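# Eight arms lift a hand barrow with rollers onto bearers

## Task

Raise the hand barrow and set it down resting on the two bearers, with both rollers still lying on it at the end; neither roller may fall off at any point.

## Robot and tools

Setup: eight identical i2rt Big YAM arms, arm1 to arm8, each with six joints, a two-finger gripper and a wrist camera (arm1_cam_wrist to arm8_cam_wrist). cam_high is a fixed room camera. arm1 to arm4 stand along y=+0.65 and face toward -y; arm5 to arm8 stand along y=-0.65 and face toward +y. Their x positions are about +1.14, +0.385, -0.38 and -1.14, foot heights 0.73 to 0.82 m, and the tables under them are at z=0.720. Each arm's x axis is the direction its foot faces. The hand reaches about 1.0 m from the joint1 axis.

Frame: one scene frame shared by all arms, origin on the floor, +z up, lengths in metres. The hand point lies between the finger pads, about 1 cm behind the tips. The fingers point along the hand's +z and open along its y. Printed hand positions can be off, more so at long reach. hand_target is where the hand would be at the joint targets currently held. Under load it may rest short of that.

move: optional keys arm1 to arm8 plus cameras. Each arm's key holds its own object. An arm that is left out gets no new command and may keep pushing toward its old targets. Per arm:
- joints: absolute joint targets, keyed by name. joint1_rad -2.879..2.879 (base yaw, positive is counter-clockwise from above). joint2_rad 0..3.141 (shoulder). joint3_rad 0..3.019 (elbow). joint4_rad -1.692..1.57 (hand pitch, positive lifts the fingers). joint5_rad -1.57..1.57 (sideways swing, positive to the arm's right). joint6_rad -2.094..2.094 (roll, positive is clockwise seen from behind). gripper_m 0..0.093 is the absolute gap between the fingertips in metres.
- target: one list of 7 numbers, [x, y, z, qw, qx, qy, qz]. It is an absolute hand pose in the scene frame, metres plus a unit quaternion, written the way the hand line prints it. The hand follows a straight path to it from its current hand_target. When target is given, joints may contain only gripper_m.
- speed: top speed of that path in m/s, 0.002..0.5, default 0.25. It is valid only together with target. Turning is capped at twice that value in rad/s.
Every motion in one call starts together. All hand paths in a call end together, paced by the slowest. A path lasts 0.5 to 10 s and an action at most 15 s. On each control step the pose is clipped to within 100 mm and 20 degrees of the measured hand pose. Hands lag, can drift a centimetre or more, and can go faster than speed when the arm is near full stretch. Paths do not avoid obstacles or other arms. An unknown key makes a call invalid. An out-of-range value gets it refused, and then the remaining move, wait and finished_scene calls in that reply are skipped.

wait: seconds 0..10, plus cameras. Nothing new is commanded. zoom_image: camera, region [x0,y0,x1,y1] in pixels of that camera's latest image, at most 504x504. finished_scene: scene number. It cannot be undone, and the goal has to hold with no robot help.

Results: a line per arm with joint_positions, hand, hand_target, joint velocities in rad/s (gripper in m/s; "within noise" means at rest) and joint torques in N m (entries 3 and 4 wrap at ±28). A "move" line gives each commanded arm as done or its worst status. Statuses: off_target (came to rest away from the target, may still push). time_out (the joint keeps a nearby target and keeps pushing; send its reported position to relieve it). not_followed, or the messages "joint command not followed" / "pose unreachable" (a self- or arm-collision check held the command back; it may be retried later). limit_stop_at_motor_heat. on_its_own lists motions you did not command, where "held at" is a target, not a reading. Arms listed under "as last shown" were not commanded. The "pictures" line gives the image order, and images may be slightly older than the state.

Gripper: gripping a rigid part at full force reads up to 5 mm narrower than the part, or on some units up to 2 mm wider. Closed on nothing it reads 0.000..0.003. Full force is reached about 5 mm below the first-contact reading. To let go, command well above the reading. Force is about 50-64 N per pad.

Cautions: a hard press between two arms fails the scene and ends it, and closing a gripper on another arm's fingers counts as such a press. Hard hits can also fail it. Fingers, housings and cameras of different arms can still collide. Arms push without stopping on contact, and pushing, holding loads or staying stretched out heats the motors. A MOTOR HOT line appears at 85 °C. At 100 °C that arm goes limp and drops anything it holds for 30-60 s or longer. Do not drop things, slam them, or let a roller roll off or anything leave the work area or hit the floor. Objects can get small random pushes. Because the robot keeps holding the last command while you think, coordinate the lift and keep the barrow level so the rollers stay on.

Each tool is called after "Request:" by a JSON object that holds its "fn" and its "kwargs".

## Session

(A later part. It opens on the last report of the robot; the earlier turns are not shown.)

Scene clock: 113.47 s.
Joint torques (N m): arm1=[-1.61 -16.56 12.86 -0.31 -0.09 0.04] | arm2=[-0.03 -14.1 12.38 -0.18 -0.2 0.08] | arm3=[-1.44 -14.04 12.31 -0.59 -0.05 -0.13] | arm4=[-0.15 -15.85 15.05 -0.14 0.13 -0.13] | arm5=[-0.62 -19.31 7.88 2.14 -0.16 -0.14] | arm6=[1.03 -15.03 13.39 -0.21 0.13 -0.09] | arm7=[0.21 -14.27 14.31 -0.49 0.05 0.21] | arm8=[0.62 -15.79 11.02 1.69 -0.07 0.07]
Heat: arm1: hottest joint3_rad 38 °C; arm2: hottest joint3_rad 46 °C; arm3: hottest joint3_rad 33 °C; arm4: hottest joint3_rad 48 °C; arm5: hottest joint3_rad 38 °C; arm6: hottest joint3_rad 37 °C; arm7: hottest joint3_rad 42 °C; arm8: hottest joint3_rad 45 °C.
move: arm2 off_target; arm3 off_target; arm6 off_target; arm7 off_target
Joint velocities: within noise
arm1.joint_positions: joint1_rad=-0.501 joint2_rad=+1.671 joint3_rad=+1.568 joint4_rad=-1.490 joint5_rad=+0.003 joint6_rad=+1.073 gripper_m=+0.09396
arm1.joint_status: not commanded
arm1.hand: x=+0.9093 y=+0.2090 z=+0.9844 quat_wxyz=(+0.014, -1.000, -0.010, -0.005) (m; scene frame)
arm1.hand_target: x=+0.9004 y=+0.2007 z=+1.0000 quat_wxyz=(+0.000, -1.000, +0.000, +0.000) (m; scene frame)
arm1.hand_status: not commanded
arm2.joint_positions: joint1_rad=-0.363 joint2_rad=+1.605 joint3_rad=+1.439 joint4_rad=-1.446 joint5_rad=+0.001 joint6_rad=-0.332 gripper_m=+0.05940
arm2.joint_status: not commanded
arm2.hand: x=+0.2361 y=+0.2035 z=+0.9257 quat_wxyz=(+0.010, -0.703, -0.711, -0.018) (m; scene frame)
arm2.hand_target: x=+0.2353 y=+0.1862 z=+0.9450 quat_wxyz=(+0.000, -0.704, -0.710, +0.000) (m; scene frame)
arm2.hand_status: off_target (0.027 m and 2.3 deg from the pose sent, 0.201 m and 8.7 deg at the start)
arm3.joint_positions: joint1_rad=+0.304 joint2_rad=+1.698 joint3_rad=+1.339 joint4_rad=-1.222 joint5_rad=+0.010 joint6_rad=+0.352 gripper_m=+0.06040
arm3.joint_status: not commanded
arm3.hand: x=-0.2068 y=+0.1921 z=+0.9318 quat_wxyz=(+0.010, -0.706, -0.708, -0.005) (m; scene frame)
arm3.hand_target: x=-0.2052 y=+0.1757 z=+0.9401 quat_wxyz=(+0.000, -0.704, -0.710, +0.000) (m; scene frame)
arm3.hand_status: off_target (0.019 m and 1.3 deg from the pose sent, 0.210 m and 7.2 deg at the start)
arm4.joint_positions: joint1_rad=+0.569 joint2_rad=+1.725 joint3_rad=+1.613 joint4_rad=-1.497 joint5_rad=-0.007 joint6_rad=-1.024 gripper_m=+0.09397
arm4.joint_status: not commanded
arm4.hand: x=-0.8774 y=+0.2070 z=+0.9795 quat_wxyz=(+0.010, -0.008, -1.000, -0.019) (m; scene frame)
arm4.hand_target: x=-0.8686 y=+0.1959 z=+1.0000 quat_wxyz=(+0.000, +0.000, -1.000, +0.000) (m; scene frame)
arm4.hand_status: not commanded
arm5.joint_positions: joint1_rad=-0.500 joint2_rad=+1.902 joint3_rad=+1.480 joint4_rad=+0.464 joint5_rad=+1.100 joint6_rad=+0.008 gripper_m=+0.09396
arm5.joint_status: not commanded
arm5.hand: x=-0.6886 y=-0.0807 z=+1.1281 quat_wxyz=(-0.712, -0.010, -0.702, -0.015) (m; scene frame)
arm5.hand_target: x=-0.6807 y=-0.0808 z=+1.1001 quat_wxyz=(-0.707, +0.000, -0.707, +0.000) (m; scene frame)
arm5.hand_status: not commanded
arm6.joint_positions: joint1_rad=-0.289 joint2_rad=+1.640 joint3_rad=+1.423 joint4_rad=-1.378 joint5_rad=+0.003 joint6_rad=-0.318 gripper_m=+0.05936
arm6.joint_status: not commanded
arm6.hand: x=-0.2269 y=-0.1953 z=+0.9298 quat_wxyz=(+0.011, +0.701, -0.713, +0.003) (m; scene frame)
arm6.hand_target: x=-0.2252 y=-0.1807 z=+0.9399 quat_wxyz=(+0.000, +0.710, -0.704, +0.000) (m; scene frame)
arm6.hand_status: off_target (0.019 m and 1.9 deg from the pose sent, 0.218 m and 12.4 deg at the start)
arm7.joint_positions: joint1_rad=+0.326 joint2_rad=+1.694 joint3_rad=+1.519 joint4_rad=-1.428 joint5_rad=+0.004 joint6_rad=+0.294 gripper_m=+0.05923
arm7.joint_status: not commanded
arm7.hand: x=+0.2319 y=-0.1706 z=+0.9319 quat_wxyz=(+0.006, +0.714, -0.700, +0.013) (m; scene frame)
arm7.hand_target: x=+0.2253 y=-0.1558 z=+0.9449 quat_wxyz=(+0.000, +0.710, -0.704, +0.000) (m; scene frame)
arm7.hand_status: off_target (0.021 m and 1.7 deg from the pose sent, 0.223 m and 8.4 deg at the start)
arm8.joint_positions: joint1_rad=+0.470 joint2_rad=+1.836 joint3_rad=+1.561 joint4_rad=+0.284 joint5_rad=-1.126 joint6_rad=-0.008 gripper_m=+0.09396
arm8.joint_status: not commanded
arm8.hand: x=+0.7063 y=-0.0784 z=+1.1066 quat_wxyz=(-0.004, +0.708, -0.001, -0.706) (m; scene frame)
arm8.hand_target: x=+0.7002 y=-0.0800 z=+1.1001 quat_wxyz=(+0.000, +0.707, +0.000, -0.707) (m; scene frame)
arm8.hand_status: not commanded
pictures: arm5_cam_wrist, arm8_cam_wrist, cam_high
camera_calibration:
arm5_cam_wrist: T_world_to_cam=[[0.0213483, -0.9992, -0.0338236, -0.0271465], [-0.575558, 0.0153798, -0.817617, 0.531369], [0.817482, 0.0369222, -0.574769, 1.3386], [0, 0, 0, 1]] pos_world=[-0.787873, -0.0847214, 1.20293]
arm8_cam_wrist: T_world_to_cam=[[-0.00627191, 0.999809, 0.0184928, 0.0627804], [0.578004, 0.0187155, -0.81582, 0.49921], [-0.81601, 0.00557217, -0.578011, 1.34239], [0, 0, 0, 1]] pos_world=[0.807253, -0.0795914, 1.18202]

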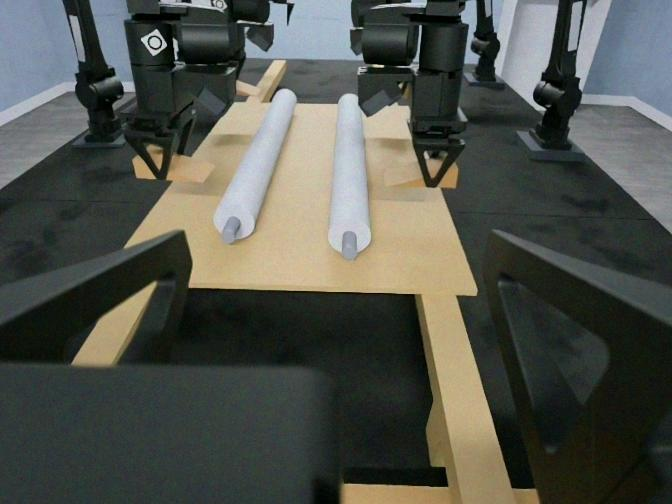

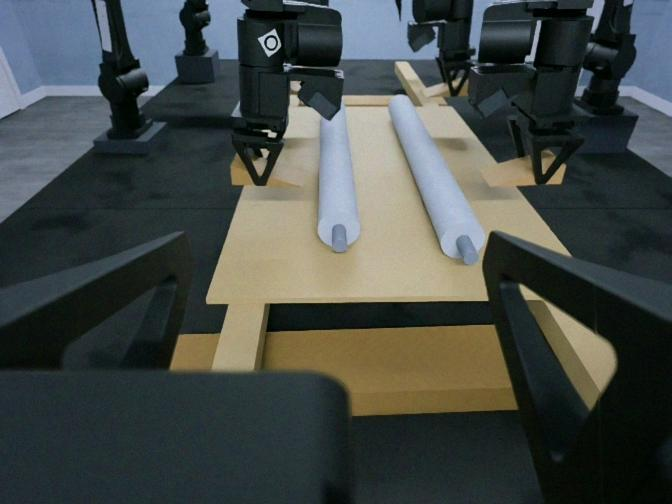

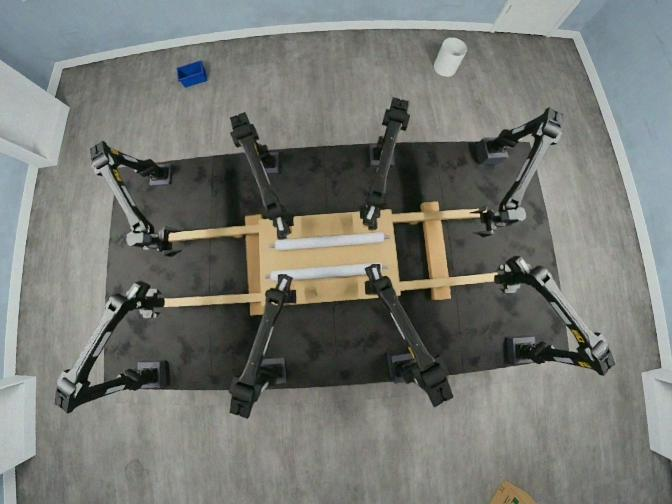

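Request:
{"fn": "move", "kwargs": {"arm2": {"target":[0.235,0.18,0.875,0,0.7043,0.7099,0],"speed":0.1}, "arm3": {"target":[-0.205,0.17,0.873,0,0.7043,0.7099,0],"speed":0.1}, "arm6": {"target":[-0.225,-0.175,0.872,0,0.7099,-0.7043,0],"speed":0.1}, "arm7": {"target":[0.225,-0.15,0.875,0,0.7099,-0.7043,0],"speed":0.1}, "cameras": ["arm5_cam_wrist","arm8_cam_wrist"]}}

Request:
{"fn": "zoom_image", "kwargs": {"camera": "arm8_cam_wrist", "region": [200, 70, 600, 310]}}

Request:
{"fn": "zoom_image", "kwargs": {"camera": "arm5_cam_wrist", "region": [100, 70, 500, 310]}}

Scene clock: 117.80 s.
Joint torques (N m): arm1=[-1.14 -16.44 12.89 -0.18 -0.1 0.04] | arm2=[-0.03 -15.21 7.2 0.98 -0.18 0.09] | arm3=[-1.44 -15.5 8.08 0.08 -0.06 -0.11] | arm4=[-0.15 -15.85 15.05 -0.14 0.13 -0.14] | arm5=[-0.62 -19.37 7.87 2.14 -0.16 -0.13] | arm6=[1.14 -16.15 9.32 0.66 0.12 -0.08] | arm7=[-0.03 -14.92 9.54 0.5 0.06 0.19] | arm8=[0.62 -15.79 11.02 1.68 -0.07 0.07]
Heat: arm1: hottest joint3_rad 38 °C; arm2: hottest joint3_rad 47 °C; arm3: hottest joint3_rad 34 °C; arm4: hottest joint3_rad 48 °C; arm5: hottest joint3_rad 38 °C; arm6: hottest joint3_rad 37 °C; arm7: hottest joint3_rad 42 °C; arm8: hottest joint3_rad 45 °C.
move: arm2 done; arm3 done; arm6 done; arm7 done
Joint velocities: within noise
arm1, arm4, arm5, arm8: as last shown
arm2.joint_positions: joint1_rad=-0.360 joint2_rad=+1.662 joint3_rad=+1.384 joint4_rad=-1.299 joint5_rad=+0.001 joint6_rad=-0.328 gripper_m=+0.05940
arm2.joint_status: not commanded
arm2.hand: x=+0.2311 y=+0.1838 z=+0.8784 quat_wxyz=(+0.002, -0.703, -0.711, -0.003) (m; scene frame)
arm2.hand_target: x=+0.2349 y=+0.1801 z=+0.8751 quat_wxyz=(+0.000, -0.704, -0.710, +0.000) (m; scene frame)
arm2.hand_status: done (0.006 m and 0.4 deg from the pose sent, 0.056 m and 2.3 deg at the start)
arm3.joint_positions: joint1_rad=+0.300 joint2_rad=+1.786 joint3_rad=+1.308 joint4_rad=-1.080 joint5_rad=+0.010 joint6_rad=+0.346 gripper_m=+0.06040
arm3.joint_status: not commanded
arm3.hand: x=-0.2018 y=+0.1744 z=+0.8783 quat_wxyz=(+0.000, -0.706, -0.709, +0.000) (m; scene frame)
arm3.hand_target: x=-0.2050 y=+0.1701 z=+0.8730 quat_wxyz=(+0.000, -0.704, -0.710, +0.000) (m; scene frame)
arm3.hand_status: done (0.008 m and 0.2 deg from the pose sent, 0.063 m and 1.3 deg at the start)
arm6.joint_positions: joint1_rad=-0.289 joint2_rad=+1.705 joint3_rad=+1.363 joint4_rad=-1.230 joint5_rad=+0.003 joint6_rad=-0.318 gripper_m=+0.05936
arm6.joint_status: not commanded
arm6.hand: x=-0.2222 y=-0.1795 z=+0.8773 quat_wxyz=(+0.001, +0.701, -0.713, -0.002) (m; scene frame)
arm6.hand_target: x=-0.2250 y=-0.1751 z=+0.8721 quat_wxyz=(+0.000, +0.710, -0.704, +0.000) (m; scene frame)
arm6.hand_status: done (0.008 m and 1.4 deg from the pose sent, 0.061 m and 1.9 deg at the start)
arm7.joint_positions: joint1_rad=+0.326 joint2_rad=+1.753 joint3_rad=+1.461 joint4_rad=-1.285 joint5_rad=+0.004 joint6_rad=+0.294 gripper_m=+0.05923
arm7.joint_status: not commanded
arm7.hand: x=+0.2263 y=-0.1536 z=+0.8810 quat_wxyz=(+0.000, +0.713, -0.701, +0.001) (m; scene frame)
arm7.hand_target: x=+0.2251 y=-0.1501 z=+0.8749 quat_wxyz=(+0.000, +0.710, -0.704, +0.000) (m; scene frame)
arm7.hand_status: done (0.007 m and 0.6 deg from the pose sent, 0.061 m and 1.7 deg at the start)
pictures: arm5_cam_wrist, arm8_cam_wrist
camera_calibration:
arm5_cam_wrist: T_world_to_cam=[[0.0213483, -0.9992, -0.0338236, -0.0271465], [-0.575558, 0.0153798, -0.817617, 0.531369], [0.817482, 0.0369222, -0.574769, 1.3386], [0, 0, 0, 1]] pos_world=[-0.787873, -0.0847214, 1.20293]
arm8_cam_wrist: T_world_to_cam=[[-0.00627191, 0.999809, 0.0184928, 0.0627804], [0.578004, 0.0187155, -0.81582, 0.49921], [-0.81601, 0.00557217, -0.578011, 1.34239], [0, 0, 0, 1]] pos_world=[0.807253, -0.0795914, 1.18202]

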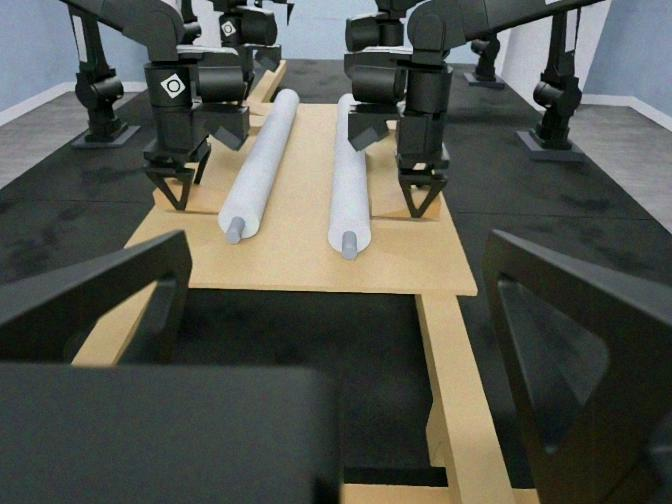

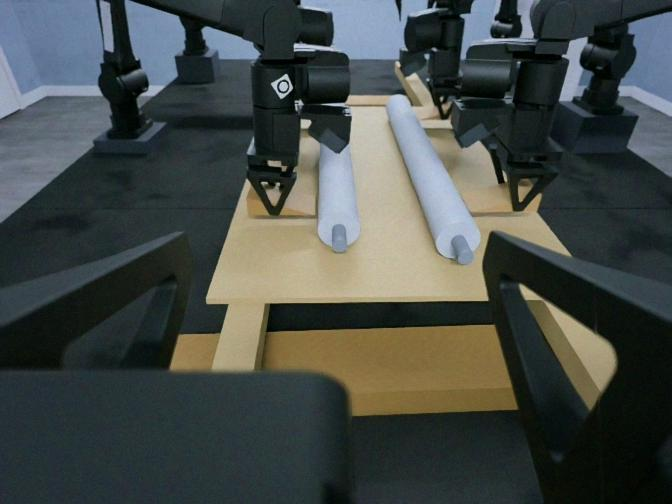

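Scaled by 1.260 from the camera's 672x504 image, which has a finer 960x720 frame.

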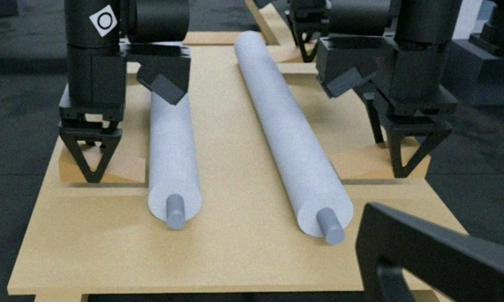

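Scaled by 1.260 from the camera's 672x504 image, which has a finer 960x720 frame.

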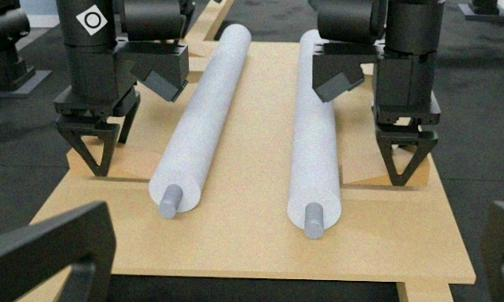

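Request:
{"fn": "move", "kwargs": {"cameras": ["arm8_cam_wrist","arm5_cam_wrist","cam_high"]}}

Scene clock: 128.53 s.
Joint torques (N m): arm1=[-1.38 -16.56 12.92 -0.24 -0.1 0.05] | arm2=[-0.03 -15.21 7.21 0.96 -0.18 0.08] | arm3=[-1.44 -15.21 8.1 0.08 -0.06 -0.1] | arm4=[-0.21 -15.79 15.06 -0.14 0.13 -0.13] | arm5=[-0.56 -19.37 7.87 2.13 -0.16 -0.14] | arm6=[0.97 -16.21 9.31 0.65 0.13 -0.08] | arm7=[-0.03 -15.33 9.4 0.49 0.05 0.15] | arm8=[0.56 -15.85 10.99 1.69 -0.07 0.07]
Heat: arm1: hottest joint3_rad 39 °C; arm2: hottest joint3_rad 46 °C; arm3: hottest joint3_rad 34 °C; arm4: hottest joint3_rad 49 °C; arm5: hottest joint3_rad 39 °C; arm6: hottest joint3_rad 38 °C; arm7: hottest joint3_rad 43 °C; arm8: hottest joint3_rad 45 °C.
Joint velocities: within noise
arm1.joint_positions: joint1_rad=-0.501 joint2_rad=+1.671 joint3_rad=+1.568 joint4_rad=-1.490 joint5_rad=+0.003 joint6_rad=+1.073 gripper_m=+0.09396
arm1.joint_status: not commanded
arm1.hand: x=+0.9093 y=+0.2090 z=+0.9844 quat_wxyz=(+0.014, -1.000, -0.010, -0.005) (m; scene frame)
arm1.hand_target: x=+0.9004 y=+0.2007 z=+1.0000 quat_wxyz=(+0.000, -1.000, +0.000, +0.000) (m; scene frame)
arm1.hand_status: not commanded
arm2.joint_positions: joint1_rad=-0.359 joint2_rad=+1.662 joint3_rad=+1.384 joint4_rad=-1.299 joint5_rad=+0.001 joint6_rad=-0.328 gripper_m=+0.05940
arm2.joint_status: not commanded
arm2.hand: x=+0.2313 y=+0.1838 z=+0.8784 quat_wxyz=(+0.002, -0.703, -0.711, -0.003) (m; scene frame)
arm2.hand_target: x=+0.2351 y=+0.1801 z=+0.8751 quat_wxyz=(+0.000, -0.704, -0.710, +0.000) (m; scene frame)
arm2.hand_status: done (0.006 m and 0.4 deg from the pose sent, 0.056 m and 2.3 deg at the start)
arm3.joint_positions: joint1_rad=+0.300 joint2_rad=+1.786 joint3_rad=+1.308 joint4_rad=-1.080 joint5_rad=+0.010 joint6_rad=+0.346 gripper_m=+0.06040
arm3.joint_status: not commanded
arm3.hand: x=-0.2018 y=+0.1743 z=+0.8783 quat_wxyz=(-0.001, -0.705, -0.709, +0.000) (m; scene frame)
arm3.hand_target: x=-0.2050 y=+0.1701 z=+0.8730 quat_wxyz=(+0.000, -0.704, -0.710, +0.000) (m; scene frame)
arm3.hand_status: done (0.008 m and 0.2 deg from the pose sent, 0.063 m and 1.3 deg at the start)
arm4.joint_positions: joint1_rad=+0.569 joint2_rad=+1.725 joint3_rad=+1.613 joint4_rad=-1.497 joint5_rad=-0.007 joint6_rad=-1.025 gripper_m=+0.09397
arm4.joint_status: not commanded
arm4.hand: x=-0.8774 y=+0.2070 z=+0.9795 quat_wxyz=(+0.010, -0.008, -1.000, -0.019) (m; scene frame)
arm4.hand_target: x=-0.8686 y=+0.1959 z=+1.0000 quat_wxyz=(+0.000, +0.000, -1.000, +0.000) (m; scene frame)
arm4.hand_status: not commanded
arm5.joint_positions: joint1_rad=-0.500 joint2_rad=+1.902 joint3_rad=+1.480 joint4_rad=+0.464 joint5_rad=+1.100 joint6_rad=+0.008 gripper_m=+0.09396
arm5.joint_status: not commanded
arm5.hand: x=-0.6886 y=-0.0807 z=+1.1281 quat_wxyz=(-0.712, -0.010, -0.702, -0.015) (m; scene frame)
arm5.hand_target: x=-0.6807 y=-0.0809 z=+1.1002 quat_wxyz=(-0.707, +0.000, -0.707, +0.000) (m; scene frame)
arm5.hand_status: not commanded
arm6.joint_positions: joint1_rad=-0.289 joint2_rad=+1.705 joint3_rad=+1.363 joint4_rad=-1.230 joint5_rad=+0.003 joint6_rad=-0.318 gripper_m=+0.05936
arm6.joint_status: not commanded
arm6.hand: x=-0.2221 y=-0.1794 z=+0.8773 quat_wxyz=(+0.000, +0.701, -0.713, -0.002) (m; scene frame)
arm6.hand_target: x=-0.2250 y=-0.1751 z=+0.8721 quat_wxyz=(+0.000, +0.710, -0.704, +0.000) (m; scene frame)
arm6.hand_status: done (0.008 m and 1.4 deg from the pose sent, 0.061 m and 1.9 deg at the start)
arm7.joint_positions: joint1_rad=+0.326 joint2_rad=+1.753 joint3_rad=+1.461 joint4_rad=-1.285 joint5_rad=+0.004 joint6_rad=+0.294 gripper_m=+0.05923
arm7.joint_status: not commanded
arm7.hand: x=+0.2263 y=-0.1536 z=+0.8810 quat_wxyz=(+0.000, +0.713, -0.701, +0.001) (m; scene frame)
arm7.hand_target: x=+0.2251 y=-0.1501 z=+0.8749 quat_wxyz=(+0.000, +0.710, -0.704, +0.000) (m; scene frame)
arm7.hand_status: done (0.007 m and 0.6 deg from the pose sent, 0.061 m and 1.7 deg at the start)
arm8.joint_positions: joint1_rad=+0.470 joint2_rad=+1.836 joint3_rad=+1.561 joint4_rad=+0.284 joint5_rad=-1.126 joint6_rad=-0.008 gripper_m=+0.09396
arm8.joint_status: not commanded
arm8.hand: x=+0.7063 y=-0.0784 z=+1.1066 quat_wxyz=(-0.004, +0.708, -0.001, -0.706) (m; scene frame)
arm8.hand_target: x=+0.7002 y=-0.0800 z=+1.1001 quat_wxyz=(+0.000, +0.707, +0.000, -0.707) (m; scene frame)
arm8.hand_status: not commanded
pictures: arm5_cam_wrist, arm8_cam_wrist, cam_high
camera_calibration:
arm5_cam_wrist: T_world_to_cam=[[0.0213483, -0.9992, -0.0338236, -0.0271465], [-0.575558, 0.0153798, -0.817617, 0.531369], [0.817482, 0.0369222, -0.574769, 1.3386], [0, 0, 0, 1]] pos_world=[-0.787873, -0.0847214, 1.20293]
arm8_cam_wrist: T_world_to_cam=[[-0.00627191, 0.999809, 0.0184928, 0.0627804], [0.578004, 0.0187155, -0.81582, 0.49921], [-0.81601, 0.00557217, -0.578011, 1.34239], [0, 0, 0, 1]] pos_world=[0.807253, -0.0795914, 1.18202]

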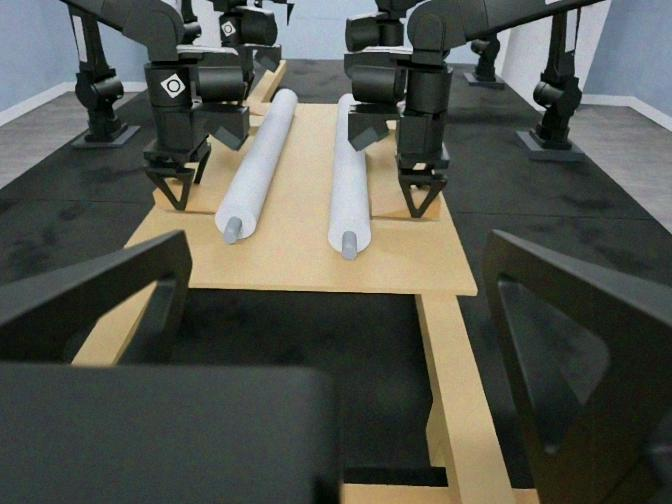

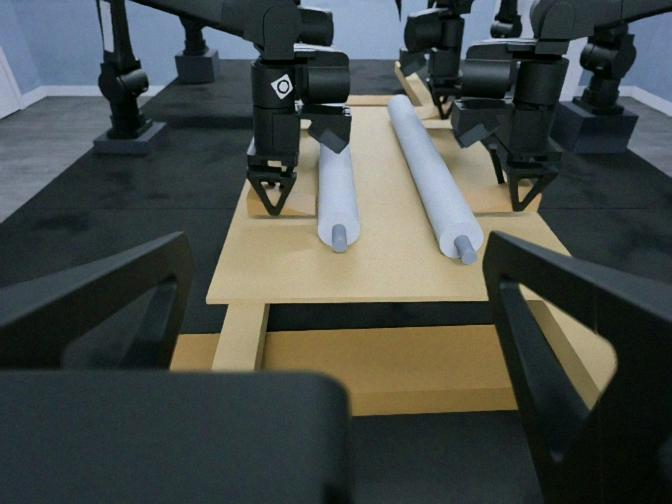

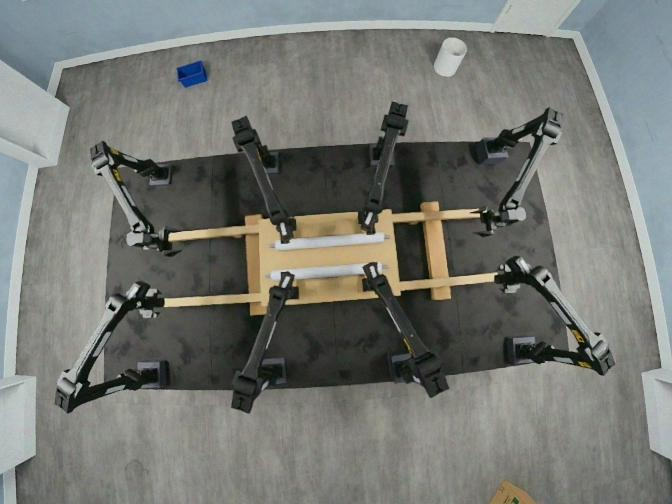

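Request:
{"fn": "move", "kwargs": {"arm2": {"target":[0.235,0.180,0.860,0,0.7043,0.7099,0],"speed":0.04}, "arm3": {"target":[-0.205,0.170,0.858,0,0.7043,0.7099,0],"speed":0.04}, "arm6": {"target":[-0.225,-0.175,0.857,0,0.7099,-0.7043,0],"speed":0.04}, "arm7": {"target":[0.225,-0.150,0.859,0,0.7099,-0.7043,0],"speed":0.04}, "cameras": ["arm8_cam_wrist","arm5_cam_wrist"]}}

Request:
{"fn": "zoom_image", "kwargs": {"camera": "arm8_cam_wrist", "region": [200, 120, 600, 280]}}

Request:
{"fn": "zoom_image", "kwargs": {"camera": "arm5_cam_wrist", "region": [120, 120, 520, 280]}}

Scene clock: 131.53 s.
Joint torques (N m): arm1=[-1.73 -16.62 12.93 -0.25 -0.08 0.04] | arm2=[-0.09 -14.74 7.02 0.98 -0.18 0.08] | arm3=[-1.49 -15.15 7.79 0.06 -0.07 -0.1] | arm4=[-0.15 -15.85 15.04 -0.14 0.13 -0.13] | arm5=[-0.62 -19.49 7.9 2.09 -0.16 -0.14] | arm6=[1.08 -15.79 9.03 0.68 0.12 -0.08] | arm7=[-0.09 -14.45 8.98 0.54 0.06 0.18] | arm8=[0.62 -15.79 11.02 1.69 -0.06 0.07]
Heat: arm1: hottest joint3_rad 39 °C; arm2: hottest joint3_rad 45 °C; arm3: hottest joint3_rad 34 °C; arm4: hottest joint3_rad 49 °C; arm5: hottest joint3_rad 39 °C; arm6: hottest joint3_rad 38 °C; arm7: hottest joint3_rad 43 °C; arm8: hottest joint3_rad 45 °C.
move: arm2 done; arm3 done; arm6 done; arm7 done
Joint velocities: within noise
arm1, arm4, arm5, arm8: as last shown
arm2.joint_positions: joint1_rad=-0.359 joint2_rad=+1.668 joint3_rad=+1.360 joint4_rad=-1.261 joint5_rad=+0.001 joint6_rad=-0.328 gripper_m=+0.05940
arm2.joint_status: not commanded
arm2.hand: x=+0.2310 y=+0.1830 z=+0.8667 quat_wxyz=(+0.001, -0.703, -0.711, +0.001) (m; scene frame)
arm2.hand_target: x=+0.2351 y=+0.1802 z=+0.8601 quat_wxyz=(+0.000, -0.704, -0.710, +0.000) (m; scene frame)
arm2.hand_status: done (0.008 m and 0.2 deg from the pose sent, 0.019 m and 0.4 deg at the start)
arm3.joint_positions: joint1_rad=+0.299 joint2_rad=+1.802 joint3_rad=+1.294 joint4_rad=-1.045 joint5_rad=+0.010 joint6_rad=+0.346 gripper_m=+0.06040
arm3.joint_status: not commanded
arm3.hand: x=-0.2014 y=+0.1732 z=+0.8656 quat_wxyz=(-0.003, -0.706, -0.709, +0.001) (m; scene frame)
arm3.hand_target: x=-0.2051 y=+0.1701 z=+0.8581 quat_wxyz=(+0.000, -0.704, -0.710, +0.000) (m; scene frame)
arm3.hand_status: done (0.009 m and 0.4 deg from the pose sent, 0.021 m and 0.2 deg at the start)
arm6.joint_positions: joint1_rad=-0.289 joint2_rad=+1.713 joint3_rad=+1.342 joint4_rad=-1.193 joint5_rad=+0.003 joint6_rad=-0.318 gripper_m=+0.05936
arm6.joint_status: not commanded
arm6.hand: x=-0.2219 y=-0.1785 z=+0.8656 quat_wxyz=(-0.003, +0.701, -0.713, -0.003) (m; scene frame)
arm6.hand_target: x=-0.2250 y=-0.1753 z=+0.8570 quat_wxyz=(+0.000, +0.710, -0.704, +0.000) (m; scene frame)
arm6.hand_status: done (0.010 m and 1.5 deg from the pose sent, 0.021 m and 1.4 deg at the start)
arm7.joint_positions: joint1_rad=+0.326 joint2_rad=+1.761 joint3_rad=+1.438 joint4_rad=-1.246 joint5_rad=+0.004 joint6_rad=+0.294 gripper_m=+0.05923
arm7.joint_status: not commanded
arm7.hand: x=+0.2259 y=-0.1525 z=+0.8685 quat_wxyz=(-0.002, +0.713, -0.701, -0.002) (m; scene frame)
arm7.hand_target: x=+0.2251 y=-0.1502 z=+0.8591 quat_wxyz=(+0.000, +0.710, -0.704, +0.000) (m; scene frame)
arm7.hand_status: done (0.010 m and 0.7 deg from the pose sent, 0.022 m and 0.6 deg at the start)
pictures: arm5_cam_wrist, arm8_cam_wrist
camera_calibration:
arm5_cam_wrist: T_world_to_cam=[[0.0213483, -0.9992, -0.0338236, -0.0271465], [-0.575558, 0.0153798, -0.817617, 0.531369], [0.817482, 0.0369222, -0.574769, 1.3386], [0, 0, 0, 1]] pos_world=[-0.787873, -0.0847214, 1.20293]
arm8_cam_wrist: T_world_to_cam=[[-0.00627191, 0.999809, 0.0184928, 0.0627804], [0.578004, 0.0187155, -0.81582, 0.49921], [-0.81601, 0.00557217, -0.578011, 1.34239], [0, 0, 0, 1]] pos_world=[0.807253, -0.0795914, 1.18202]

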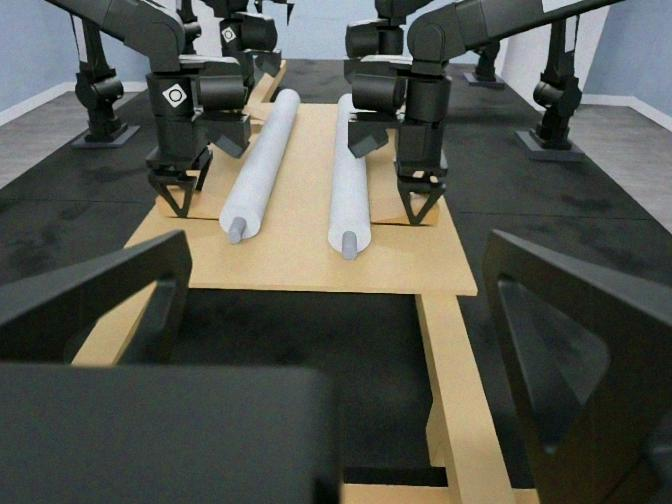

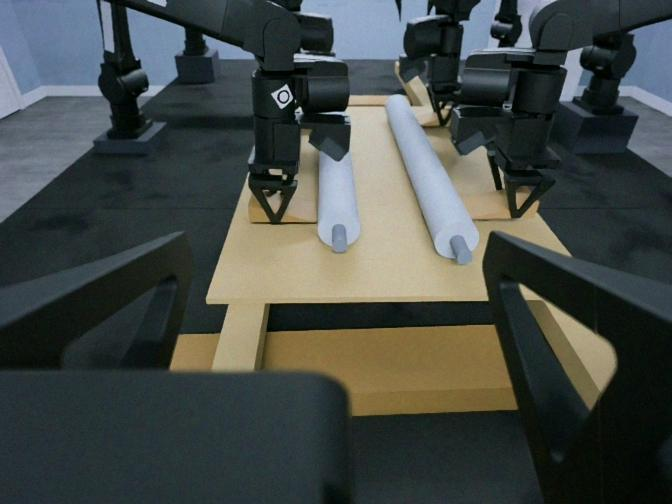

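Scaled by 1.260 from the camera's 672x504 image, which has a finer 960x720 frame.

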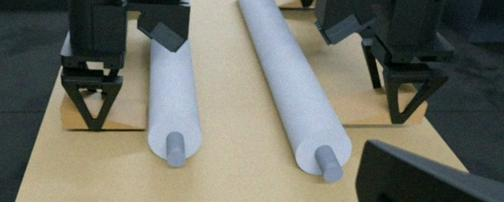

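Scaled by 1.260 from the camera's 672x504 image, which has a finer 960x720 frame.

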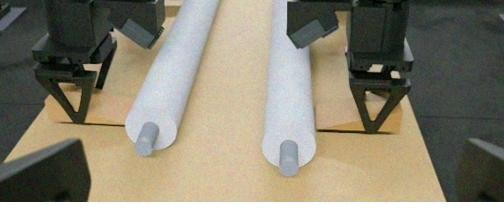

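Request:
{"fn": "move", "kwargs": {"cameras": ["arm8_cam_wrist","arm5_cam_wrist"]}}

Request:
{"fn": "zoom_image", "kwargs": {"camera": "arm8_cam_wrist", "region": [220, 140, 560, 280]}}

Request:
{"fn": "zoom_image", "kwargs": {"camera": "arm5_cam_wrist", "region": [130, 140, 470, 280]}}

Scene clock: 136.20 s.
Joint torques (N m): arm1=[-1.38 -16.62 12.86 -0.21 -0.08 0.04] | arm2=[-0.03 -14.74 6.99 0.98 -0.17 0.07] | arm3=[-1.44 -15.09 7.8 0.08 -0.07 -0.11] | arm4=[-0.21 -15.85 15.05 -0.14 0.13 -0.13] | arm5=[-0.62 -19.25 7.87 2.13 -0.16 -0.15] | arm6=[1.14 -15.74 9.06 0.65 0.12 -0.08] | arm7=[0.09 -15.03 9.03 0.53 0.05 0.17] | arm8=[0.62 -15.79 11 1.68 -0.07 0.07]
Heat: arm1: hottest joint3_rad 39 °C; arm2: hottest joint3_rad 45 °C; arm3: hottest joint3_rad 34 °C; arm4: hottest joint3_rad 50 °C; arm5: hottest joint3_rad 39 °C; arm6: hottest joint3_rad 38 °C; arm7: hottest joint3_rad 43 °C; arm8: hottest joint3_rad 45 °C.
Joint velocities: within noise
arm1.joint_positions: joint1_rad=-0.501 joint2_rad=+1.671 joint3_rad=+1.568 joint4_rad=-1.490 joint5_rad=+0.003 joint6_rad=+1.073 gripper_m=+0.09396
arm1.joint_status: not commanded
arm1.hand: x=+0.9093 y=+0.2090 z=+0.9844 quat_wxyz=(+0.014, -1.000, -0.010, -0.005) (m; scene frame)
arm1.hand_target: x=+0.9004 y=+0.2007 z=+1.0000 quat_wxyz=(+0.000, -1.000, +0.000, +0.000) (m; scene frame)
arm1.hand_status: not commanded
arm2.joint_positions: joint1_rad=-0.359 joint2_rad=+1.668 joint3_rad=+1.360 joint4_rad=-1.261 joint5_rad=+0.001 joint6_rad=-0.328 gripper_m=+0.05940
arm2.joint_status: not commanded
arm2.hand: x=+0.2310 y=+0.1829 z=+0.8667 quat_wxyz=(+0.001, -0.703, -0.711, +0.001) (m; scene frame)
arm2.hand_target: x=+0.2350 y=+0.1801 z=+0.8601 quat_wxyz=(+0.000, -0.704, -0.710, +0.000) (m; scene frame)
arm2.hand_status: done (0.008 m and 0.2 deg from the pose sent, 0.019 m and 0.4 deg at the start)
arm3.joint_positions: joint1_rad=+0.299 joint2_rad=+1.802 joint3_rad=+1.294 joint4_rad=-1.044 joint5_rad=+0.010 joint6_rad=+0.346 gripper_m=+0.06040
arm3.joint_status: not commanded
arm3.hand: x=-0.2014 y=+0.1731 z=+0.8656 quat_wxyz=(-0.003, -0.705, -0.709, +0.001) (m; scene frame)
arm3.hand_target: x=-0.2050 y=+0.1701 z=+0.8581 quat_wxyz=(+0.000, -0.704, -0.710, +0.000) (m; scene frame)
arm3.hand_status: done (0.009 m and 0.4 deg from the pose sent, 0.021 m and 0.2 deg at the start)
arm4.joint_positions: joint1_rad=+0.569 joint2_rad=+1.725 joint3_rad=+1.613 joint4_rad=-1.497 joint5_rad=-0.007 joint6_rad=-1.025 gripper_m=+0.09397
arm4.joint_status: not commanded
arm4.hand: x=-0.8774 y=+0.2070 z=+0.9795 quat_wxyz=(+0.010, -0.008, -1.000, -0.019) (m; scene frame)
arm4.hand_target: x=-0.8686 y=+0.1959 z=+1.0000 quat_wxyz=(+0.000, +0.000, -1.000, +0.000) (m; scene frame)
arm4.hand_status: not commanded
arm5.joint_positions: joint1_rad=-0.500 joint2_rad=+1.902 joint3_rad=+1.480 joint4_rad=+0.464 joint5_rad=+1.100 joint6_rad=+0.008 gripper_m=+0.09396
arm5.joint_status: not commanded
arm5.hand: x=-0.6886 y=-0.0807 z=+1.1281 quat_wxyz=(-0.712, -0.010, -0.702, -0.015) (m; scene frame)
arm5.hand_target: x=-0.6807 y=-0.0809 z=+1.1002 quat_wxyz=(-0.707, +0.000, -0.707, +0.000) (m; scene frame)
arm5.hand_status: not commanded
arm6.joint_positions: joint1_rad=-0.289 joint2_rad=+1.713 joint3_rad=+1.342 joint4_rad=-1.193 joint5_rad=+0.003 joint6_rad=-0.318 gripper_m=+0.05936
arm6.joint_status: not commanded
arm6.hand: x=-0.2218 y=-0.1784 z=+0.8656 quat_wxyz=(-0.003, +0.701, -0.713, -0.003) (m; scene frame)
arm6.hand_target: x=-0.2250 y=-0.1753 z=+0.8570 quat_wxyz=(+0.000, +0.710, -0.704, +0.000) (m; scene frame)
arm6.hand_status: done (0.010 m and 1.5 deg from the pose sent, 0.021 m and 1.4 deg at the start)
arm7.joint_positions: joint1_rad=+0.326 joint2_rad=+1.761 joint3_rad=+1.438 joint4_rad=-1.246 joint5_rad=+0.004 joint6_rad=+0.294 gripper_m=+0.05923
arm7.joint_status: not commanded
arm7.hand: x=+0.2259 y=-0.1525 z=+0.8685 quat_wxyz=(-0.002, +0.713, -0.701, -0.002) (m; scene frame)
arm7.hand_target: x=+0.2251 y=-0.1502 z=+0.8591 quat_wxyz=(+0.000, +0.710, -0.704, +0.000) (m; scene frame)
arm7.hand_status: done (0.010 m and 0.7 deg from the pose sent, 0.022 m and 0.6 deg at the start)
arm8.joint_positions: joint1_rad=+0.470 joint2_rad=+1.836 joint3_rad=+1.561 joint4_rad=+0.284 joint5_rad=-1.126 joint6_rad=-0.008 gripper_m=+0.09396
arm8.joint_status: not commanded
arm8.hand: x=+0.7063 y=-0.0784 z=+1.1066 quat_wxyz=(-0.004, +0.708, -0.001, -0.706) (m; scene frame)
arm8.hand_target: x=+0.7002 y=-0.0800 z=+1.1001 quat_wxyz=(+0.000, +0.707, +0.000, -0.707) (m; scene frame)
arm8.hand_status: not commanded
pictures: arm5_cam_wrist, arm8_cam_wrist
camera_calibration:
arm5_cam_wrist: T_world_to_cam=[[0.0213483, -0.9992, -0.0338236, -0.0271465], [-0.575558, 0.0153798, -0.817617, 0.531369], [0.817482, 0.0369222, -0.574769, 1.3386], [0, 0, 0, 1]] pos_world=[-0.787873, -0.0847214, 1.20293]
arm8_cam_wrist: T_world_to_cam=[[-0.00627191, 0.999809, 0.0184928, 0.0627804], [0.578004, 0.0187155, -0.81582, 0.49921], [-0.81601, 0.00557217, -0.578011, 1.34239], [0, 0, 0, 1]] pos_world=[0.807253, -0.0795914, 1.18202]

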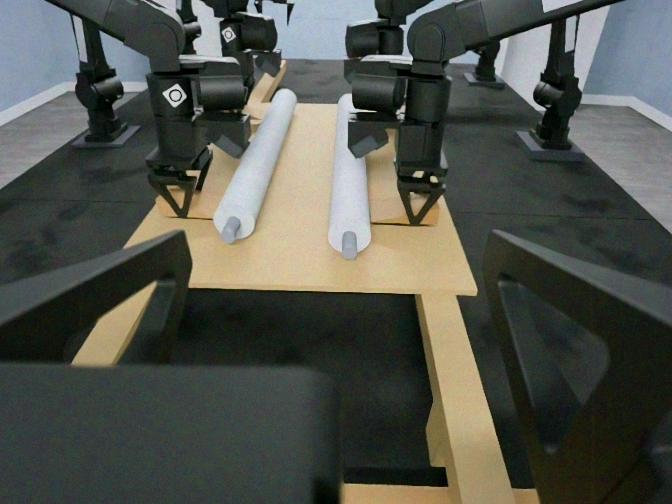

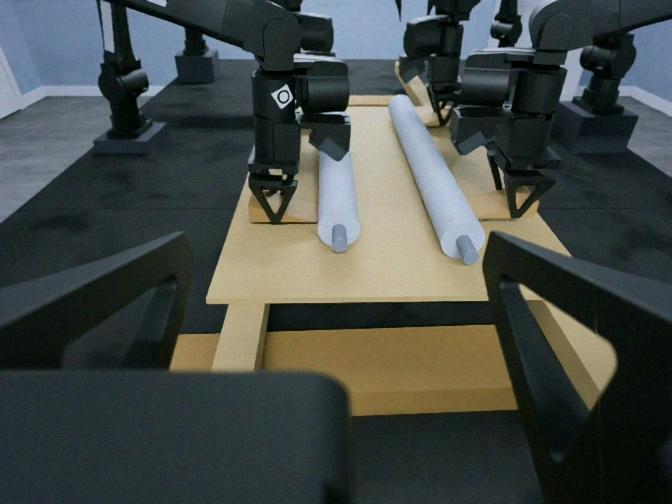

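Scaled by 1.482 from the camera's 672x504 image, which has a finer 960x720 frame.

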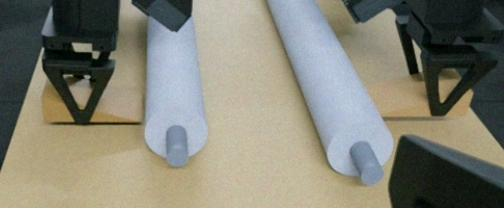

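Scaled by 1.482 from the camera's 672x504 image, which has a finer 960x720 frame.

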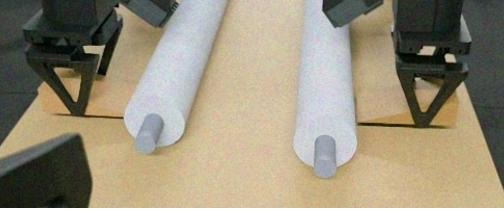

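Request:
{"fn": "move", "kwargs": {"arm2": {"target":[0.235,0.183,0.846,0,0.7043,0.7099,0],"speed":0.04}, "arm3": {"target":[-0.205,0.173,0.845,0,0.7043,0.7099,0],"speed":0.04}, "arm6": {"target":[-0.225,-0.176,0.844,0,0.7099,-0.7043,0],"speed":0.04}, "arm7": {"target":[0.225,-0.152,0.844,0,0.7099,-0.7043,0],"speed":0.04}, "cameras": ["arm8_cam_wrist","arm5_cam_wrist"]}}

Request:
{"fn": "zoom_image", "kwargs": {"camera": "arm8_cam_wrist", "region": [120, 140, 460, 280]}}

Request:
{"fn": "zoom_image", "kwargs": {"camera": "arm5_cam_wrist", "region": [230, 140, 570, 280]}}

Scene clock: 144.27 s.
Joint torques (N m): arm1=[-1.49 -16.62 12.92 -0.17 -0.1 0.05] | arm2=[-0.21 -14.56 6.89 0.98 -0.17 0.05] | arm3=[-1.32 -14.92 7.6 0.14 -0.07 -0.09] | arm4=[-0.21 -15.91 15.05 -0.14 0.13 -0.13] | arm5=[-0.62 -19.37 7.88 2.17 -0.17 -0.15] | arm6=[0.97 -15.79 8.91 0.65 0.12 -0.09] | arm7=[0.26 -14.8 8.95 0.57 0.06 0.19] | arm8=[0.56 -15.79 11 1.68 -0.07 0.07]
Heat: arm1: hottest joint3_rad 39 °C; arm2: hottest joint3_rad 44 °C; arm3: hottest joint3_rad 34 °C; arm4: hottest joint3_rad 50 °C; arm5: hottest joint3_rad 38 °C; arm6: hottest joint3_rad 38 °C; arm7: hottest joint3_rad 43 °C; arm8: hottest joint3_rad 45 °C.
move: arm2 done; arm3 done; arm6 done; arm7 done
Joint velocities: within noise
arm1, arm4, arm5, arm8: as last shown
arm2.joint_positions: joint1_rad=-0.359 joint2_rad=+1.673 joint3_rad=+1.328 joint4_rad=-1.224 joint5_rad=+0.001 joint6_rad=-0.328 gripper_m=+0.05940
arm2.joint_status: not commanded
arm2.hand: x=+0.2319 y=+0.1855 z=+0.8526 quat_wxyz=(+0.001, -0.703, -0.711, +0.001) (m; scene frame)
arm2.hand_target: x=+0.2350 y=+0.1831 z=+0.8460 quat_wxyz=(+0.000, -0.704, -0.710, +0.000) (m; scene frame)
arm2.hand_status: done (0.008 m and 0.2 deg from the pose sent, 0.021 m and 0.2 deg at the start)
arm3.joint_positions: joint1_rad=+0.299 joint2_rad=+1.813 joint3_rad=+1.272 joint4_rad=-1.011 joint5_rad=+0.010 joint6_rad=+0.346 gripper_m=+0.06040
arm3.joint_status: not commanded
arm3.hand: x=-0.2021 y=+0.1754 z=+0.8531 quat_wxyz=(-0.003, -0.705, -0.709, +0.001) (m; scene frame)
arm3.hand_target: x=-0.2050 y=+0.1731 z=+0.8452 quat_wxyz=(+0.000, -0.704, -0.710, +0.000) (m; scene frame)
arm3.hand_status: done (0.009 m and 0.4 deg from the pose sent, 0.021 m and 0.4 deg at the start)
arm5.hand: x=-0.6886 y=-0.0807 z=+1.1281 quat_wxyz=(-0.712, -0.009, -0.702, -0.015) (m; scene frame)
arm6.joint_positions: joint1_rad=-0.289 joint2_rad=+1.724 joint3_rad=+1.320 joint4_rad=-1.161 joint5_rad=+0.003 joint6_rad=-0.318 gripper_m=+0.05936
arm6.joint_status: not commanded
arm6.hand: x=-0.2222 y=-0.1791 z=+0.8527 quat_wxyz=(-0.003, +0.701, -0.713, -0.003) (m; scene frame)
arm6.hand_target: x=-0.2250 y=-0.1762 z=+0.8442 quat_wxyz=(+0.000, +0.710, -0.704, +0.000) (m; scene frame)
arm6.hand_status: done (0.010 m and 1.5 deg from the pose sent, 0.022 m and 1.5 deg at the start)
arm7.joint_positions: joint1_rad=+0.326 joint2_rad=+1.770 joint3_rad=+1.409 joint4_rad=-1.208 joint5_rad=+0.004 joint6_rad=+0.294 gripper_m=+0.05923
arm7.joint_status: not commanded
arm7.hand: x=+0.2263 y=-0.1540 z=+0.8535 quat_wxyz=(-0.002, +0.713, -0.701, -0.002) (m; scene frame)
arm7.hand_target: x=+0.2251 y=-0.1521 z=+0.8441 quat_wxyz=(+0.000, +0.710, -0.704, +0.000) (m; scene frame)
arm7.hand_status: done (0.010 m and 0.7 deg from the pose sent, 0.025 m and 0.7 deg at the start)
pictures: arm5_cam_wrist, arm8_cam_wrist
camera_calibration:
arm5_cam_wrist: T_world_to_cam=[[0.0213334, -0.999217, -0.0333244, -0.0277602], [-0.575548, 0.0149804, -0.817631, 0.531361], [0.81749, 0.0366226, -0.574777, 1.3386], [0, 0, 0, 1]] pos_world=[-0.787873, -0.0847213, 1.20293]
arm8_cam_wrist: T_world_to_cam=[[-0.00627191, 0.999809, 0.0184928, 0.0627804], [0.578004, 0.0187155, -0.81582, 0.49921], [-0.81601, 0.00557217, -0.578011, 1.34239], [0, 0, 0, 1]] pos_world=[0.807253, -0.0795914, 1.18202]

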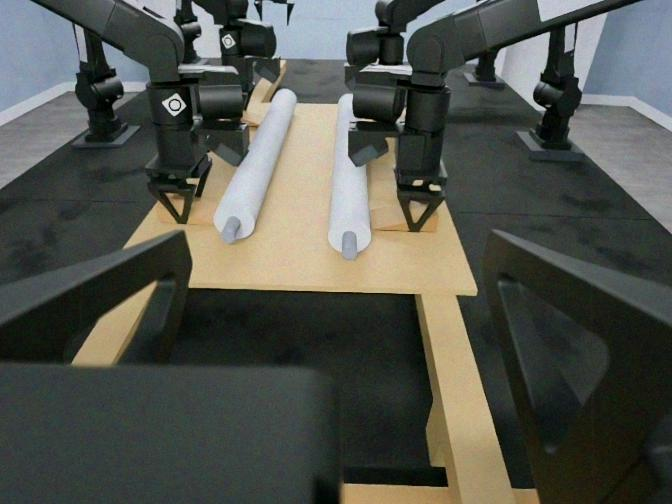

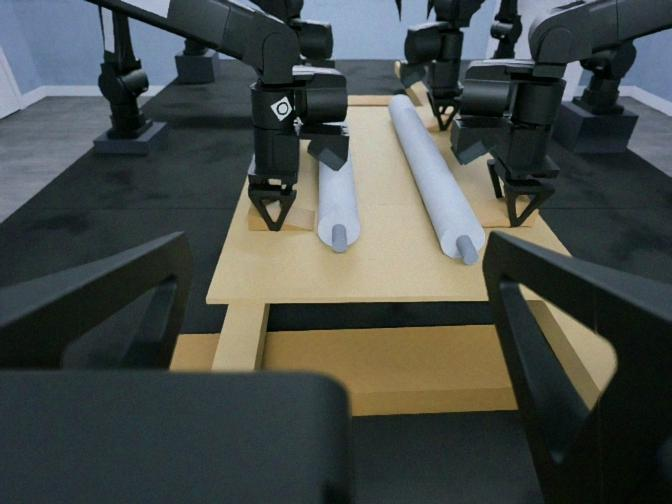

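Scaled by 1.482 from the camera's 672x504 image, which has a finer 960x720 frame.

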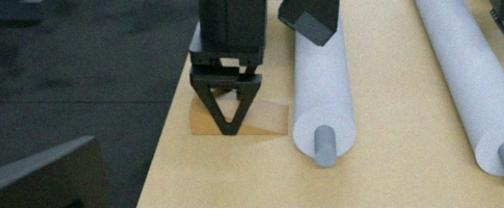

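Scaled by 1.482 from the camera's 672x504 image, which has a finer 960x720 frame.

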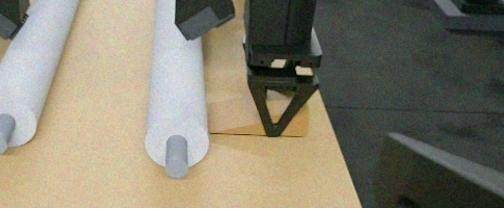

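Request:
{"fn": "move", "kwargs": {"arm2": {"target":[0.235,0.180,0.841,0,0.7043,0.7099,0],"speed":0.04}, "arm3": {"target":[-0.205,0.170,0.840,0,0.7043,0.7099,0],"speed":0.04}, "arm6": {"target":[-0.225,-0.174,0.839,0,0.7099,-0.7043,0],"speed":0.04}, "arm7": {"target":[0.225,-0.149,0.840,0,0.7099,-0.7043,0],"speed":0.04}, "cameras": ["arm8_cam_wrist","arm5_cam_wrist"]}}

Request:
{"fn": "zoom_image", "kwargs": {"camera": "arm8_cam_wrist", "region": [330, 170, 500, 260]}}

Request:
{"fn": "zoom_image", "kwargs": {"camera": "arm5_cam_wrist", "region": [130, 170, 300, 260]}}

Request:
{"fn": "zoom_image", "kwargs": {"camera": "arm8_cam_wrist", "region": [220, 170, 390, 260]}}

Request:
{"fn": "zoom_image", "kwargs": {"camera": "arm5_cam_wrist", "region": [300, 170, 470, 260]}}

Scene clock: 148.70 s.
Joint torques (N m): arm1=[-1.44 -16.38 12.89 -0.16 -0.08 0.04] | arm2=[-0.03 -14.86 6.95 0.98 -0.18 0.07] | arm3=[-1.44 -14.33 7.94 0.12 -0.07 -0.1] | arm4=[-0.15 -15.85 15.05 -0.14 0.13 -0.13] | arm5=[-0.62 -19.25 7.87 2.13 -0.16 -0.14] | arm6=[1.03 -15.85 8.81 0.61 0.13 -0.08] | arm7=[-0.21 -14.33 9.18 0.55 0.07 0.16] | arm8=[0.56 -15.79 11 1.69 -0.06 0.07]
Heat: arm1: hottest joint3_rad 39 °C; arm2: hottest joint3_rad 44 °C; arm3: hottest joint3_rad 34 °C; arm4: hottest joint3_rad 50 °C; arm5: hottest joint3_rad 38 °C; arm6: hottest joint3_rad 38 °C; arm7: hottest joint3_rad 43 °C; arm8: hottest joint3_rad 45 °C.
move: arm2 done; arm3 off_target; arm6 off_target; arm7 off_target
Joint velocities: within noise
arm1, arm4, arm5, arm8: as last shown
arm2.joint_positions: joint1_rad=-0.359 joint2_rad=+1.685 joint3_rad=+1.328 joint4_rad=-1.213 joint5_rad=+0.001 joint6_rad=-0.328 gripper_m=+0.05940
arm2.joint_status: not commanded
arm2.hand: x=+0.2311 y=+0.1831 z=+0.8473 quat_wxyz=(+0.001, -0.703, -0.711, +0.001) (m; scene frame)
arm2.hand_target: x=+0.2350 y=+0.1801 z=+0.8410 quat_wxyz=(+0.000, -0.704, -0.710, +0.000) (m; scene frame)
arm2.hand_status: done (0.008 m and 0.2 deg from the pose sent, 0.013 m and 0.2 deg at the start)
arm3.joint_positions: joint1_rad=+0.299 joint2_rad=+1.818 joint3_rad=+1.272 joint4_rad=-1.002 joint5_rad=+0.010 joint6_rad=+0.346 gripper_m=+0.06040
arm3.joint_status: not commanded
arm3.hand: x=-0.2015 y=+0.1739 z=+0.8505 quat_wxyz=(-0.005, -0.705, -0.709, +0.002) (m; scene frame)
arm3.hand_target: x=-0.2050 y=+0.1702 z=+0.8402 quat_wxyz=(+0.000, -0.704, -0.710, +0.000) (m; scene frame)
arm3.hand_status: off_target (0.012 m and 0.6 deg from the pose sent, 0.014 m and 0.4 deg at the start)
arm6.joint_positions: joint1_rad=-0.289 joint2_rad=+1.733 joint3_rad=+1.320 joint4_rad=-1.150 joint5_rad=+0.003 joint6_rad=-0.318 gripper_m=+0.05936
arm6.joint_status: not commanded
arm6.hand: x=-0.2214 y=-0.1769 z=+0.8485 quat_wxyz=(-0.004, +0.701, -0.713, -0.004) (m; scene frame)
arm6.hand_target: x=-0.2250 y=-0.1742 z=+0.8392 quat_wxyz=(+0.000, +0.710, -0.704, +0.000) (m; scene frame)
arm6.hand_status: off_target (0.011 m and 1.5 deg from the pose sent, 0.015 m and 1.4 deg at the start)
arm7.joint_positions: joint1_rad=+0.326 joint2_rad=+1.773 joint3_rad=+1.409 joint4_rad=-1.201 joint5_rad=+0.004 joint6_rad=+0.294 gripper_m=+0.05923
arm7.joint_status: not commanded
arm7.hand: x=+0.2258 y=-0.1524 z=+0.8524 quat_wxyz=(-0.003, +0.713, -0.701, -0.004) (m; scene frame)
arm7.hand_target: x=+0.2251 y=-0.1492 z=+0.8401 quat_wxyz=(+0.000, +0.710, -0.704, +0.000) (m; scene frame)
arm7.hand_status: off_target (0.013 m and 0.8 deg from the pose sent, 0.014 m and 0.7 deg at the start)
arm8.hand_target: x=+0.7002 y=-0.0800 z=+1.1002 quat_wxyz=(+0.000, +0.707, +0.000, -0.707) (m; scene frame)
pictures: arm5_cam_wrist, arm8_cam_wrist
camera_calibration:
arm5_cam_wrist: T_world_to_cam=[[0.0213334, -0.999217, -0.0333244, -0.0277602], [-0.575548, 0.0149804, -0.817631, 0.531361], [0.81749, 0.0366226, -0.574777, 1.3386], [0, 0, 0, 1]] pos_world=[-0.787873, -0.0847213, 1.20293]
arm8_cam_wrist: T_world_to_cam=[[-0.00627191, 0.999809, 0.0184928, 0.0627804], [0.578004, 0.0187155, -0.81582, 0.49921], [-0.81601, 0.00557217, -0.578011, 1.34239], [0, 0, 0, 1]] pos_world=[0.807253, -0.0795914, 1.18202]

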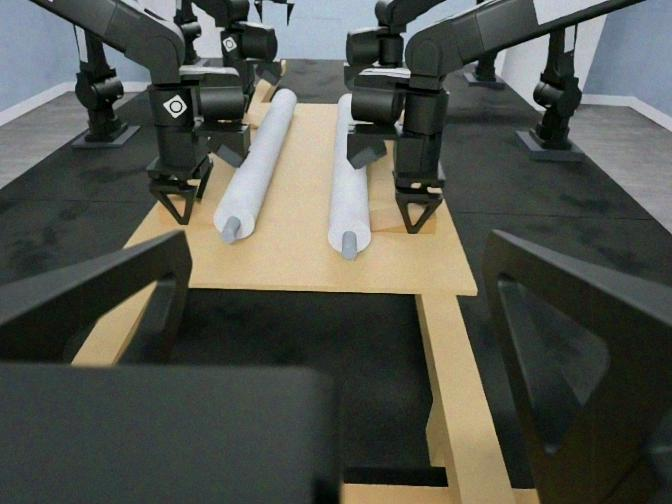

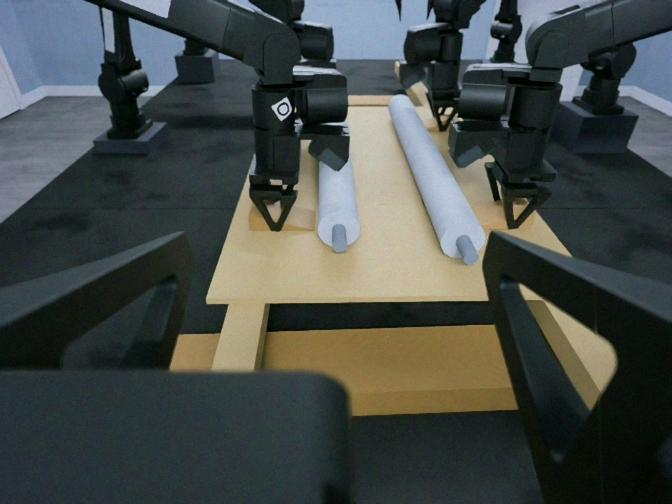

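Scaled by 2.965 from the camera's 672x504 image, which has a finer 960x720 frame.

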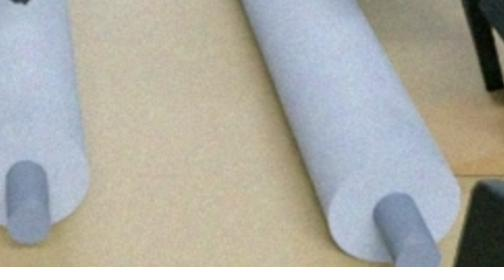

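Scaled by 2.965 from the camera's 672x504 image, which has a finer 960x720 frame.

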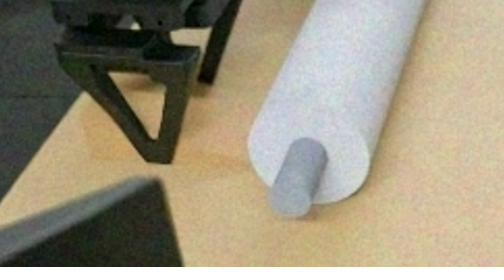

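Scaled by 2.965 from the camera's 672x504 image, which has a finer 960x720 frame.

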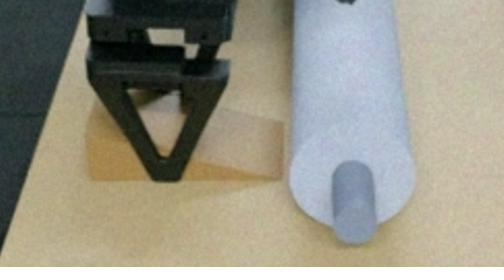

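Scaled by 2.965 from the camera's 672x504 image, which has a finer 960x720 frame.

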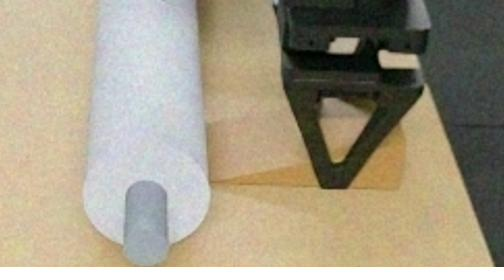

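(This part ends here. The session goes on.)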